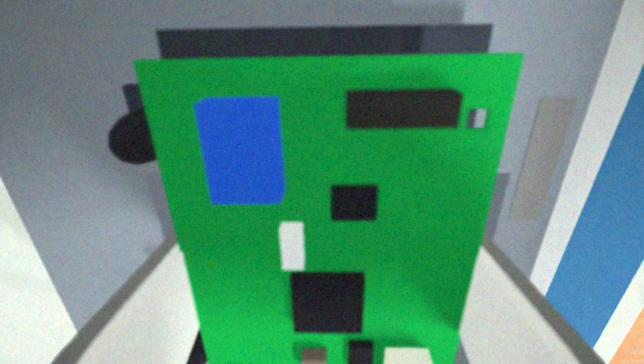

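Emit:
{"name": "move", "arguments": {"target": {"side":"right","x":0.356,"y":-0.0183,"z":1.01,"quat_wxyz":[1,0,0,0]}, "min_time_s": 1.5, "cameras": []}}

Emit:
{"name": "move", "arguments": {"target": {"side":"right","x":0.31,"y":-0.06,"z":1.12,"quat_wxyz":[1,0,0,0]}, "min_time_s": 2, "cameras": ["head_camera"]}}

Emit:
{"name": "move", "arguments": {"base": {"x_m_s":-0.35,"for_s":1.9}, "joints": {"torso_pitch_rad":0.3,"head_tilt_rad":0.4}, "cameras": ["head_camera"]}}

Scene clock: 315.20 s.
Joint torques (N m): left_arm=[-8.37 -4.31 8.22 1.42 0.43 0 -0.03] | right_arm=[-22.68 8.77 -11.28 0.81 -0.35 0.24 0.32]
External joint torques (N m): left_arm=[0.54 0.35 -0.07 -0.23 0.16 -0.12 -0.04] | right_arm=[0.19 2.06 -0.76 -0.6 -0.57 0.24 0.32]
Motor temperatures (°C): left_arm=[29 31 30 32 38 34 40] | right_arm=[36 34 29 31 45 35 35]
Wrist force (N): left_arm=[-0.9 0.5 -9.5] | right_arm=[2.1 10.8 -13.5]
Wrist torque (N m): left_arm=[-0.11 -0.39 -0.21] | right_arm=[-0.07 0.82 0.51]
Wrist force, peak (N): left_arm=[-0.7 0.3 -9.9] | right_arm=[2.5 11.3 -13.7]
move: done
base_odometry: x=-2.003 y=+0.009 heading=-2.509
lidar_m: 0.50 0.26 0.31 0.76 3.41 4.26 4.11 1.89 1.42 0.98 1.03 0.90
base_status: not commanded
joint_positions: torso_squat_rad=+0.350 torso_shift_rad=+0.000 torso_pitch_rad=+0.600 torso_yaw_rad=+0.000 left_shoulder_pitch_rad=+1.113 left_shoulder_roll_rad=+1.971 left_shoulder_yaw_rad=+1.700 left_elbow_rad=-2.308 left_forearm_roll_rad=+1.867 left_wrist_pitch_rad=+1.431 left_hand_roll_rad=+0.942 left_gripper_m=+0.000 right_shoulder_pitch_rad=+0.939 right_shoulder_roll_rad=-3.037 right_shoulder_yaw_rad=-1.626 right_elbow_rad=-1.590 right_forearm_roll_rad=-1.696 right_wrist_pitch_rad=+1.369 right_hand_roll_rad=-1.329 right_gripper_m=+0.070 head_pan_rad=+0.000 head_tilt_rad=+0.450
joint_status: all done
wheel_motors_off: 0
motor_effort: left_wheel=+2(4) right_wheel=-7(8)
chest: x=-0.0533 y=-0.0007 z=+1.1935 quat_wxyz=(+0.955, +0.000, +0.295, +0.000) (m; base frame)
left_hand: x=+0.2224 y=+0.2800 z=+1.0535 quat_wxyz=(+0.997, +0.000, +0.075, +0.000) (m; base frame)
right_hand: x=+0.3560 y=-0.0182 z=+1.0099 quat_wxyz=(+1.000, +0.000, +0.000, +0.000) (m; base frame)
right_hand_status: reached (checked arc, planned for 1.5 s): 0 mm and 0.0 deg off.
pictures: none
No camera images: "cameras" was empty.

Scene clock: 317.53 s.
Joint torques (N m): left_arm=[-8.43 -4.45 8.3 1.3 0.52 0.03 -0.03] | right_arm=[-19.24 7.36 -10.86 2.16 -0.23 0.16 -0.26]
External joint torques (N m): left_arm=[0.48 0.22 0.02 -0.35 0.26 -0.09 -0.04] | right_arm=[0.44 2.06 -0.6 -0.73 -0.45 0.16 -0.26]
Motor temperatures (°C): left_arm=[29 31 30 32 38 34 40] | right_arm=[36 34 29 31 45 35 35]
Wrist force (N): left_arm=[-0.8 0.2 -9.8] | right_arm=[2.8 10.7 -13.6]
Wrist torque (N m): left_arm=[-0.07 -0.38 -0.19] | right_arm=[-0.06 0.93 0.49]
Wrist force, peak (N): left_arm=[-0.9 0.2 -9.8] | right_arm=[2.4 10.9 -13.8]
move: done
base_odometry: x=-2.003 y=+0.009 heading=-2.509
lidar_m: 0.51 0.26 0.31 0.75 3.41 4.27 4.11 1.89 1.42 0.98 1.04 0.90
base_status: not commanded
joint_positions: torso_squat_rad=+0.350 torso_shift_rad=+0.000 torso_pitch_rad=+0.600 torso_yaw_rad=+0.000 left_shoulder_pitch_rad=+1.113 left_shoulder_roll_rad=+1.971 left_shoulder_yaw_rad=+1.700 left_elbow_rad=-2.308 left_forearm_roll_rad=+1.867 left_wrist_pitch_rad=+1.431 left_hand_roll_rad=+0.942 left_gripper_m=+0.000 right_shoulder_pitch_rad=+0.764 right_shoulder_roll_rad=-2.790 right_shoulder_yaw_rad=-1.751 right_elbow_rad=-1.860 right_forearm_roll_rad=-1.893 right_wrist_pitch_rad=+1.544 right_hand_roll_rad=-1.411 right_gripper_m=+0.070 head_pan_rad=+0.000 head_tilt_rad=+0.450
joint_status: all done
wheel_motors_off: 0
motor_effort: left_wheel=+4(4) right_wheel=-7(9)
chest: x=-0.0533 y=-0.0007 z=+1.1935 quat_wxyz=(+0.955, +0.000, +0.295, +0.000) (m; base frame)
left_hand: x=+0.2224 y=+0.2800 z=+1.0535 quat_wxyz=(+0.997, +0.000, +0.075, +0.000) (m; base frame)
right_hand: x=+0.3101 y=-0.0598 z=+1.1196 quat_wxyz=(+1.000, +0.000, +0.000, +0.000) (m; base frame)
right_hand_status: reached (checked arc, planned for 2.0 s): 0 mm and 0.0 deg off.
pictures: head_camera
camera_calibration:
head_camera: T_world_to_cam=[[0.0347903, -0.998753, 0.035793, -0.0533775], [-0.846278, -0.0484919, -0.530529, 0.838897], [0.531604, -0.0118336, -0.846911, 1.03768], [0, 0, 0, 1]] pos_world=[0.160162, -0.000351683, 1.32579]

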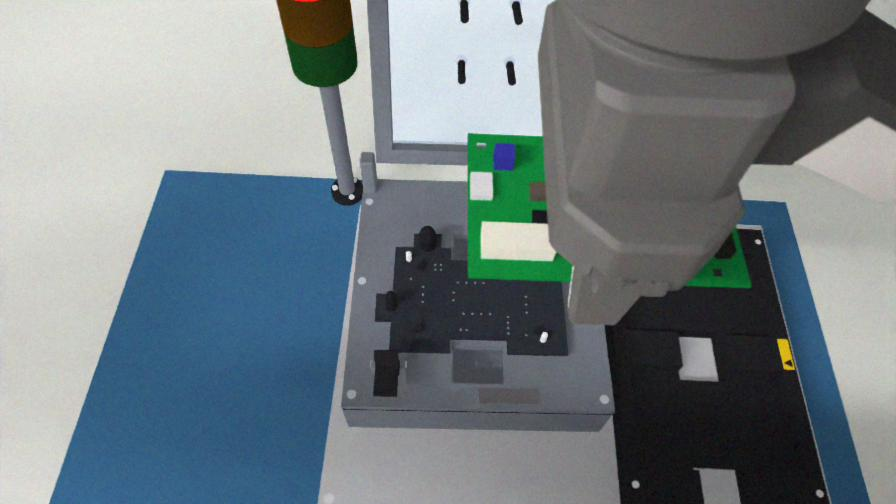

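Scene clock: 320.90 s.
Joint torques (N m): left_arm=[-8.26 -1.21 8.39 3.35 -0.04 -0.26 -0.03] | right_arm=[-16.04 6.58 -8.88 4.76 0.45 -0.13 -0.33]
External joint torques (N m): left_arm=[0.7 0.32 0.02 -0.33 0.17 -0.03 -0.03] | right_arm=[1.29 1.28 0.17 -0.47 -0.37 -0.04 -0.35]
Motor temperatures (°C): left_arm=[29 31 30 32 38 34 40] | right_arm=[36 34 29 31 45 35 35]
Wrist force (N): left_arm=[-2.4 0.4 -9.7] | right_arm=[0.5 10.8 -13.0]
Wrist torque (N m): left_arm=[-0.11 -0.44 -0.20] | right_arm=[-0.07 0.77 0.50]
Wrist force, peak (N): left_arm=[-2.7 0.3 -10.0] | right_arm=[2.2 10.9 -14.0]
move: done
base_odometry: x=-1.467 y=+0.402 heading=-2.509
lidar_m: 0.89 0.92 1.46 3.28 3.45 3.52 3.44 1.86 1.40 1.35 1.27 1.41
base_status: done (sent for 1.9 of 1.9 s)
joint_positions: torso_squat_rad=+0.350 torso_shift_rad=+0.000 torso_pitch_rad=+0.300 torso_yaw_rad=+0.000 left_shoulder_pitch_rad=+1.113 left_shoulder_roll_rad=+1.971 left_shoulder_yaw_rad=+1.700 left_elbow_rad=-2.308 left_forearm_roll_rad=+1.867 left_wrist_pitch_rad=+1.431 left_hand_roll_rad=+0.942 left_gripper_m=+0.000 right_shoulder_pitch_rad=+0.764 right_shoulder_roll_rad=-2.789 right_shoulder_yaw_rad=-1.751 right_elbow_rad=-1.861 right_forearm_roll_rad=-1.893 right_wrist_pitch_rad=+1.544 right_hand_roll_rad=-1.411 right_gripper_m=+0.070 head_pan_rad=+0.000 head_tilt_rad=+0.400
joint_status: all done
wheel_motors_off: 0
motor_effort: left_wheel=+9(28) right_wheel=-5(24)
chest: x=-0.1366 y=-0.0007 z=+1.2337 quat_wxyz=(+0.989, +0.000, +0.149, +0.000) (m; base frame)
left_hand: x=+0.1682 y=+0.2799 z=+1.1815 quat_wxyz=(+0.997, +0.000, -0.075, +0.000) (m; base frame)
right_hand: x=+0.2323 y=-0.0599 z=+1.2707 quat_wxyz=(+0.989, +0.000, -0.150, +0.000) (m; base frame)
pictures: head_camera
camera_calibration:
head_camera: T_world_to_cam=[[0.0201418, -0.99876, 0.0455176, -0.0659583], [-0.613042, -0.0483015, -0.788572, 1.14268], [0.789793, -0.0120209, -0.613255, 0.853376], [0, 0, 0, 1]] pos_world=[0.0278485, -0.000424964, 1.42743]

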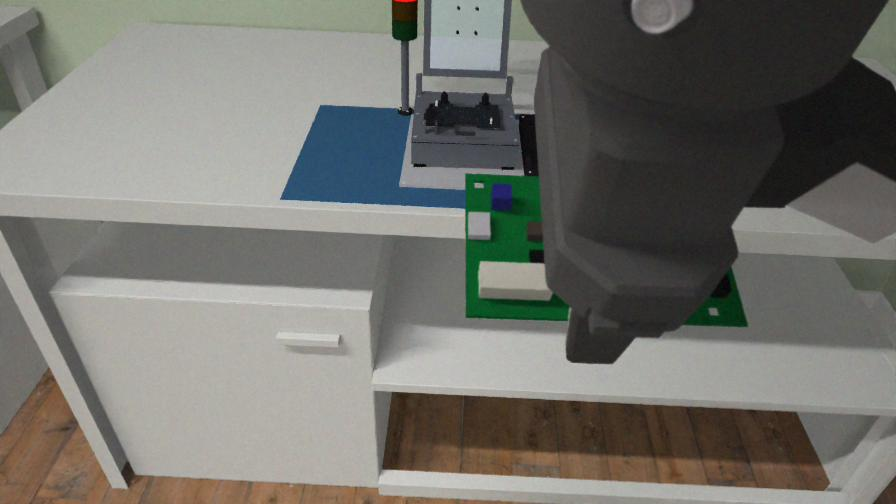

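Emit:
{"name": "move", "arguments": {"base": {"turn_rad_s":0.7,"for_s":1.6}, "joints": {"head_tilt_rad":0.25}, "cameras": ["head_camera"]}}

Emit:
{"name": "move", "arguments": {"base": {"turn_rad_s":0.7,"for_s":2.0}, "cameras": ["head_camera"]}}

Scene clock: 335.80 s.
Joint torques (N m): left_arm=[-8.41 -1.28 8.4 3.3 0.02 -0.22 -0.01] | right_arm=[-16.13 6.67 -8.83 4.87 0.4 -0.07 -0.26]
External joint torques (N m): left_arm=[0.55 0.25 0.03 -0.38 0.23 0.01 0] | right_arm=[1.19 1.37 0.22 -0.36 -0.42 0.02 -0.28]
Motor temperatures (°C): left_arm=[29 31 29 32 38 34 40] | right_arm=[36 34 29 31 45 35 35]
Wrist force (N): left_arm=[-2.6 0.1 -9.6] | right_arm=[0.2 10.8 -13.4]
Wrist torque (N m): left_arm=[-0.06 -0.46 -0.18] | right_arm=[-0.07 0.73 0.49]
Wrist force, peak (N): left_arm=[-2.9 0.2 -9.9] | right_arm=[0.1 11.2 -13.4]
move: done
base_odometry: x=-1.467 y=+0.402 heading=-1.389
lidar_m: 1.47 3.28 3.52 3.51 3.45 1.74 1.37 1.35 1.28 1.52 0.89 0.94
base_status: done (sent for 1.6 of 1.6 s)
joint_positions: torso_squat_rad=+0.350 torso_shift_rad=+0.000 torso_pitch_rad=+0.300 torso_yaw_rad=+0.000 left_shoulder_pitch_rad=+1.113 left_shoulder_roll_rad=+1.971 left_shoulder_yaw_rad=+1.700 left_elbow_rad=-2.308 left_forearm_roll_rad=+1.867 left_wrist_pitch_rad=+1.431 left_hand_roll_rad=+0.942 left_gripper_m=+0.000 right_shoulder_pitch_rad=+0.764 right_shoulder_roll_rad=-2.789 right_shoulder_yaw_rad=-1.751 right_elbow_rad=-1.861 right_forearm_roll_rad=-1.893 right_wrist_pitch_rad=+1.544 right_hand_roll_rad=-1.411 right_gripper_m=+0.070 head_pan_rad=+0.000 head_tilt_rad=+0.250
joint_status: all done
wheel_motors_off: 0
motor_effort: left_wheel=+1(26) right_wheel=+1(25)
chest: x=-0.1366 y=-0.0007 z=+1.2337 quat_wxyz=(+0.989, +0.000, +0.149, +0.000) (m; base frame)
left_hand: x=+0.1682 y=+0.2799 z=+1.1815 quat_wxyz=(+0.997, +0.000, -0.075, +0.000) (m; base frame)
right_hand: x=+0.2323 y=-0.0599 z=+1.2707 quat_wxyz=(+0.989, +0.000, -0.150, +0.000) (m; base frame)
pictures: head_camera
camera_calibration:
head_camera: T_world_to_cam=[[0.0129627, -0.998762, 0.0480306, -0.0699196], [-0.488335, -0.04824, -0.871322, 1.2671], [0.87256, -0.0121603, -0.488355, 0.680897], [0, 0, 0, 1]] pos_world=[0.0255512, -0.000428205, 1.43993]

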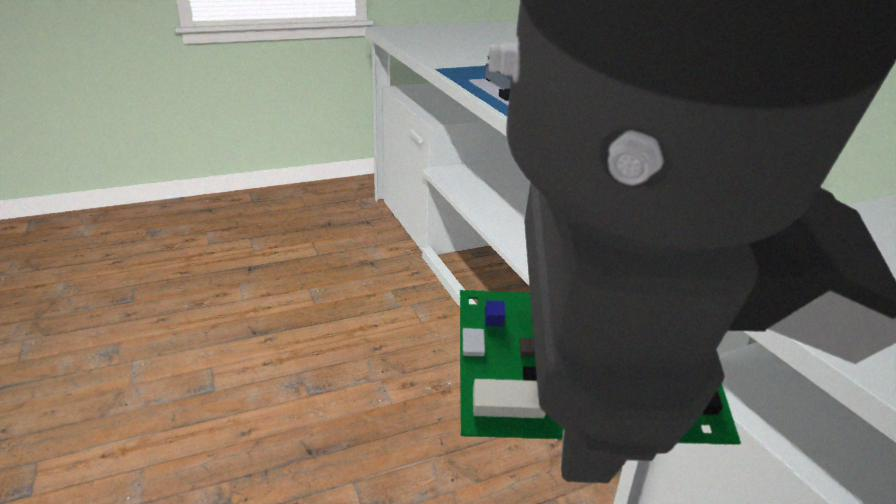

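Scene clock: 339.50 s.
Joint torques (N m): left_arm=[-8.2 -1.38 8.31 3.32 -0.05 -0.24 -0.05] | right_arm=[-15.78 6.53 -8.99 4.89 0.54 -0.07 -0.31]
External joint torques (N m): left_arm=[0.76 0.15 -0.06 -0.37 0.16 -0.01 -0.04] | right_arm=[1.54 1.24 0.06 -0.34 -0.28 0.02 -0.33]
Motor temperatures (°C): left_arm=[29 31 29 32 38 34 40] | right_arm=[36 34 29 31 45 35 35]
Wrist force (N): left_arm=[-2.5 0.5 -9.4] | right_arm=[0.1 10.8 -13.1]
Wrist torque (N m): left_arm=[-0.12 -0.43 -0.19] | right_arm=[-0.07 0.74 0.52]
Wrist force, peak (N): left_arm=[-3.0 0.4 -9.9] | right_arm=[0.5 11.2 -13.6]
move: done
base_odometry: x=-1.467 y=+0.402 heading=+0.011
lidar_m: 3.63 3.44 2.06 1.43 1.35 1.37 1.27 0.90 0.90 1.14 2.87 3.36
base_status: done (sent for 2 of 2 s)
joint_positions: torso_squat_rad=+0.350 torso_shift_rad=+0.000 torso_pitch_rad=+0.300 torso_yaw_rad=+0.000 left_shoulder_pitch_rad=+1.113 left_shoulder_roll_rad=+1.971 left_shoulder_yaw_rad=+1.700 left_elbow_rad=-2.308 left_forearm_roll_rad=+1.867 left_wrist_pitch_rad=+1.431 left_hand_roll_rad=+0.942 left_gripper_m=+0.000 right_shoulder_pitch_rad=+0.764 right_shoulder_roll_rad=-2.789 right_shoulder_yaw_rad=-1.751 right_elbow_rad=-1.861 right_forearm_roll_rad=-1.893 right_wrist_pitch_rad=+1.544 right_hand_roll_rad=-1.411 right_gripper_m=+0.070 head_pan_rad=+0.000 head_tilt_rad=+0.250
joint_status: not commanded
wheel_motors_off: 0
motor_effort: left_wheel=+2(18) right_wheel=+3(23)
chest: x=-0.1366 y=-0.0007 z=+1.2337 quat_wxyz=(+0.989, +0.000, +0.149, +0.000) (m; base frame)
left_hand: x=+0.1682 y=+0.2799 z=+1.1815 quat_wxyz=(+0.997, +0.000, -0.075, +0.000) (m; base frame)
right_hand: x=+0.2323 y=-0.0599 z=+1.2707 quat_wxyz=(+0.989, +0.000, -0.150, +0.000) (m; base frame)
pictures: head_camera
camera_calibration:
head_camera: T_world_to_cam=[[0.0129549, -0.998761, 0.0480455, -0.0699248], [-0.488335, -0.0482492, -0.871322, 1.2671], [0.87256, -0.0121744, -0.488355, 0.680897], [0, 0, 0, 1]] pos_world=[0.0255509, -0.000412162, 1.43993]

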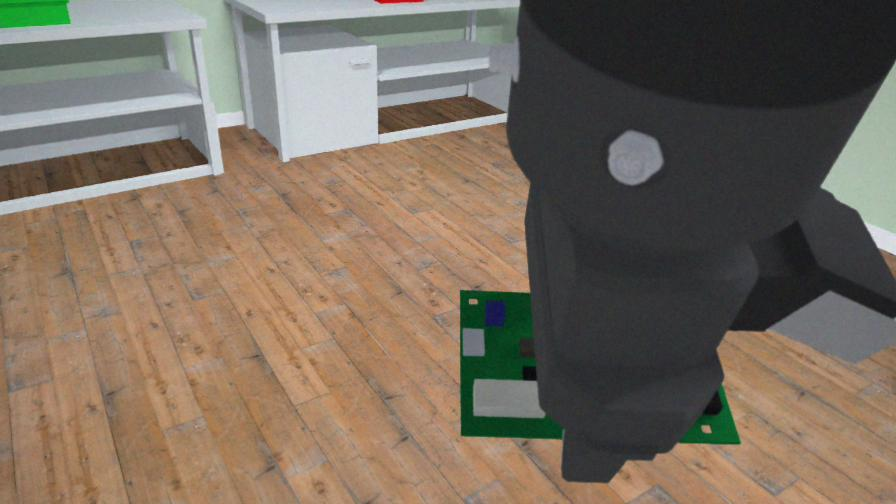

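Emit:
{"name": "move", "arguments": {"base": {"turn_rad_s":-0.3,"for_s":0.45}, "cameras": []}}

Emit:
{"name": "move", "arguments": {"base": {"x_m_s":0.4,"for_s":5}, "cameras": []}}

Emit:
{"name": "move", "arguments": {"base": {"x_m_s":0.4,"for_s":1.4}, "cameras": []}}

Emit:
{"name": "move", "arguments": {"base": {"turn_rad_s":0.5,"for_s":1.5}, "joints": {"head_tilt_rad":0.35}, "cameras": ["head_camera"]}}

Scene clock: 363.50 s.
Joint torques (N m): left_arm=[-8.37 -1.49 8.34 3.28 0.05 -0.27 -0.04] | right_arm=[-16.18 6.56 -8.69 4.77 0.42 -0.03 -0.26]
External joint torques (N m): left_arm=[0.59 0.04 -0.03 -0.41 0.25 -0.04 -0.03] | right_arm=[1.15 1.26 0.36 -0.46 -0.4 0.07 -0.28]
Motor temperatures (°C): left_arm=[29 31 29 32 38 34 40] | right_arm=[36 34 29 32 45 35 35]
Wrist force (N): left_arm=[-2.7 0.0 -9.6] | right_arm=[0.0 10.9 -13.2]
Wrist torque (N m): left_arm=[-0.05 -0.48 -0.18] | right_arm=[-0.07 0.72 0.50]
Wrist force, peak (N): left_arm=[-2.8 0.2 -10.0] | right_arm=[0.0 11.2 -13.5]
move: done
base_odometry: x=-1.467 y=+0.402 heading=-0.098
lidar_m: 3.84 3.51 2.37 1.49 1.35 1.36 1.27 1.53 0.90 1.06 2.48 3.30
base_status: done (sent for 0.47 of 0.47 s)
joint_positions: torso_squat_rad=+0.350 torso_shift_rad=+0.000 torso_pitch_rad=+0.300 torso_yaw_rad=+0.000 left_shoulder_pitch_rad=+1.113 left_shoulder_roll_rad=+1.971 left_shoulder_yaw_rad=+1.700 left_elbow_rad=-2.308 left_forearm_roll_rad=+1.867 left_wrist_pitch_rad=+1.431 left_hand_roll_rad=+0.942 left_gripper_m=+0.000 right_shoulder_pitch_rad=+0.764 right_shoulder_roll_rad=-2.789 right_shoulder_yaw_rad=-1.751 right_elbow_rad=-1.861 right_forearm_roll_rad=-1.893 right_wrist_pitch_rad=+1.544 right_hand_roll_rad=-1.411 right_gripper_m=+0.070 head_pan_rad=+0.000 head_tilt_rad=+0.250
joint_status: not commanded
wheel_motors_off: 0
motor_effort: left_wheel=-1(15) right_wheel=-2(20)
chest: x=-0.1366 y=-0.0007 z=+1.2337 quat_wxyz=(+0.989, +0.000, +0.149, +0.000) (m; base frame)
left_hand: x=+0.1682 y=+0.2799 z=+1.1815 quat_wxyz=(+0.997, +0.000, -0.075, +0.000) (m; base frame)
right_hand: x=+0.2323 y=-0.0599 z=+1.2707 quat_wxyz=(+0.989, +0.000, -0.150, +0.000) (m; base frame)
pictures: none
No camera images: "cameras" was empty.

Scene clock: 369.87 s.
Joint torques (N m): left_arm=[-8.43 -1.35 8.32 3.15 0.07 -0.16 -0.02] | right_arm=[-15.93 6.15 -8.67 4.79 0.52 -0.07 -0.27]
External joint torques (N m): left_arm=[0.53 0.18 -0.05 -0.53 0.28 0.07 -0.02] | right_arm=[1.4 0.85 0.39 -0.43 -0.3 0.02 -0.29]
Motor temperatures (°C): left_arm=[29 31 29 32 38 34 40] | right_arm=[36 34 29 32 45 35 35]
Wrist force (N): left_arm=[-3.0 0.2 -9.7] | right_arm=[0.2 10.8 -13.0]
Wrist torque (N m): left_arm=[-0.09 -0.50 -0.18] | right_arm=[-0.06 0.74 0.50]
Wrist force, peak (N): left_arm=[-2.8 0.2 -10.0] | right_arm=[0.4 10.7 -13.8]
move: done
base_odometry: x=+0.524 y=+0.207 heading=-0.098
lidar_m: 2.45 1.90 1.96 2.50 2.63 2.65 3.23 2.41 2.66 2.21 1.99 2.00
base_status: done (sent for 5 of 5 s)
joint_positions: torso_squat_rad=+0.350 torso_shift_rad=+0.000 torso_pitch_rad=+0.300 torso_yaw_rad=+0.000 left_shoulder_pitch_rad=+1.113 left_shoulder_roll_rad=+1.971 left_shoulder_yaw_rad=+1.700 left_elbow_rad=-2.308 left_forearm_roll_rad=+1.867 left_wrist_pitch_rad=+1.431 left_hand_roll_rad=+0.942 left_gripper_m=+0.000 right_shoulder_pitch_rad=+0.764 right_shoulder_roll_rad=-2.789 right_shoulder_yaw_rad=-1.751 right_elbow_rad=-1.861 right_forearm_roll_rad=-1.893 right_wrist_pitch_rad=+1.544 right_hand_roll_rad=-1.411 right_gripper_m=+0.070 head_pan_rad=+0.000 head_tilt_rad=+0.250
joint_status: not commanded
wheel_motors_off: 0
motor_effort: left_wheel=+2(33) right_wheel=-6(23)
chest: x=-0.1366 y=-0.0007 z=+1.2337 quat_wxyz=(+0.989, +0.000, +0.149, +0.000) (m; base frame)
left_hand: x=+0.1683 y=+0.2799 z=+1.1814 quat_wxyz=(+0.997, +0.000, -0.075, +0.000) (m; base frame)
right_hand: x=+0.2324 y=-0.0599 z=+1.2707 quat_wxyz=(+0.989, +0.000, -0.150, +0.000) (m; base frame)
pictures: none
No camera images: "cameras" was empty.

Scene clock: 372.63 s.
Joint torques (N m): left_arm=[-8.28 -1.47 8.29 3.38 -0.03 -0.32 -0.06] | right_arm=[-16.1 6.55 -8.8 4.89 0.52 -0.11 -0.33]
External joint torques (N m): left_arm=[0.68 0.07 -0.08 -0.3 0.18 -0.08 -0.05] | right_arm=[1.22 1.25 0.25 -0.33 -0.3 -0.01 -0.35]
Motor temperatures (°C): left_arm=[29 31 29 32 38 34 40] | right_arm=[36 34 29 32 45 35 35]
Wrist force (N): left_arm=[-2.8 0.6 -9.5] | right_arm=[-0.2 10.8 -13.2]
Wrist torque (N m): left_arm=[-0.12 -0.48 -0.18] | right_arm=[-0.07 0.70 0.50]
Wrist force, peak (N): left_arm=[-3.0 0.2 -9.8] | right_arm=[0.2 11.0 -13.6]
move: done
base_odometry: x=+1.081 y=+0.153 heading=-0.097
lidar_m: 1.91 1.50 1.51 2.47 2.98 3.01 3.15 2.90 2.88 1.81 1.63 1.64
base_status: done (sent for 1.4 of 1.4 s)
joint_positions: torso_squat_rad=+0.350 torso_shift_rad=+0.000 torso_pitch_rad=+0.300 torso_yaw_rad=+0.000 left_shoulder_pitch_rad=+1.113 left_shoulder_roll_rad=+1.971 left_shoulder_yaw_rad=+1.700 left_elbow_rad=-2.308 left_forearm_roll_rad=+1.867 left_wrist_pitch_rad=+1.431 left_hand_roll_rad=+0.942 left_gripper_m=+0.000 right_shoulder_pitch_rad=+0.764 right_shoulder_roll_rad=-2.789 right_shoulder_yaw_rad=-1.751 right_elbow_rad=-1.861 right_forearm_roll_rad=-1.893 right_wrist_pitch_rad=+1.544 right_hand_roll_rad=-1.411 right_gripper_m=+0.070 head_pan_rad=+0.000 head_tilt_rad=+0.250
joint_status: not commanded
wheel_motors_off: 0
motor_effort: left_wheel=+5(31) right_wheel=-6(16)
chest: x=-0.1366 y=-0.0007 z=+1.2337 quat_wxyz=(+0.989, +0.000, +0.149, +0.000) (m; base frame)
left_hand: x=+0.1683 y=+0.2799 z=+1.1814 quat_wxyz=(+0.997, +0.000, -0.075, +0.000) (m; base frame)
right_hand: x=+0.2323 y=-0.0599 z=+1.2707 quat_wxyz=(+0.989, +0.000, -0.150, +0.000) (m; base frame)
pictures: none
No camera images: "cameras" was empty.

Scene clock: 375.43 s.
Joint torques (N m): left_arm=[-8.28 -1.28 8.39 3.33 0.01 -0.21 -0.08] | right_arm=[-16.02 6.49 -8.55 4.78 0.49 -0.18 -0.24]
External joint torques (N m): left_arm=[0.68 0.26 0.03 -0.35 0.22 0.02 -0.07] | right_arm=[1.3 1.2 0.5 -0.45 -0.33 -0.09 -0.26]
Motor temperatures (°C): left_arm=[29 31 29 32 38 34 40] | right_arm=[36 34 29 32 45 35 35]
Wrist force (N): left_arm=[-2.7 0.4 -9.7] | right_arm=[0.3 10.9 -13.6]
Wrist torque (N m): left_arm=[-0.12 -0.46 -0.19] | right_arm=[-0.07 0.75 0.50]
Wrist force, peak (N): left_arm=[-2.8 0.2 -9.9] | right_arm=[0.3 10.9 -13.6]
move: done
base_odometry: x=+1.081 y=+0.153 heading=+0.653
lidar_m: 1.50 1.56 2.47 2.99 3.16 2.91 2.88 2.22 1.69 1.64 1.73 1.91
base_status: done (sent for 1.5 of 1.5 s)
joint_positions: torso_squat_rad=+0.350 torso_shift_rad=+0.000 torso_pitch_rad=+0.300 torso_yaw_rad=+0.000 left_shoulder_pitch_rad=+1.113 left_shoulder_roll_rad=+1.971 left_shoulder_yaw_rad=+1.700 left_elbow_rad=-2.308 left_forearm_roll_rad=+1.867 left_wrist_pitch_rad=+1.431 left_hand_roll_rad=+0.942 left_gripper_m=+0.000 right_shoulder_pitch_rad=+0.764 right_shoulder_roll_rad=-2.789 right_shoulder_yaw_rad=-1.751 right_elbow_rad=-1.861 right_forearm_roll_rad=-1.893 right_wrist_pitch_rad=+1.544 right_hand_roll_rad=-1.411 right_gripper_m=+0.070 head_pan_rad=+0.000 head_tilt_rad=+0.350
joint_status: all done
wheel_motors_off: 0
motor_effort: left_wheel=-1(24) right_wheel=+4(20)
chest: x=-0.1366 y=-0.0007 z=+1.2337 quat_wxyz=(+0.989, +0.000, +0.149, +0.000) (m; base frame)
left_hand: x=+0.1683 y=+0.2799 z=+1.1814 quat_wxyz=(+0.997, +0.000, -0.075, +0.000) (m; base frame)
right_hand: x=+0.2323 y=-0.0599 z=+1.2707 quat_wxyz=(+0.989, +0.000, -0.150, +0.000) (m; base frame)
pictures: head_camera
camera_calibration:
head_camera: T_world_to_cam=[[0.0177769, -0.998761, 0.0464844, -0.0674555], [-0.572892, -0.0482779, -0.818208, 1.18701], [0.819438, -0.0120853, -0.57304, 0.79796], [0, 0, 0, 1]] pos_world=[0.0273467, -0.000422067, 1.43162]

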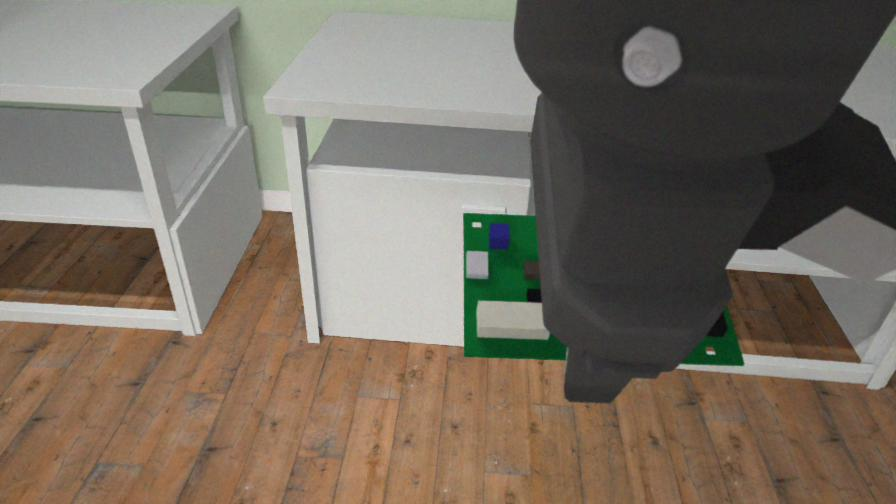

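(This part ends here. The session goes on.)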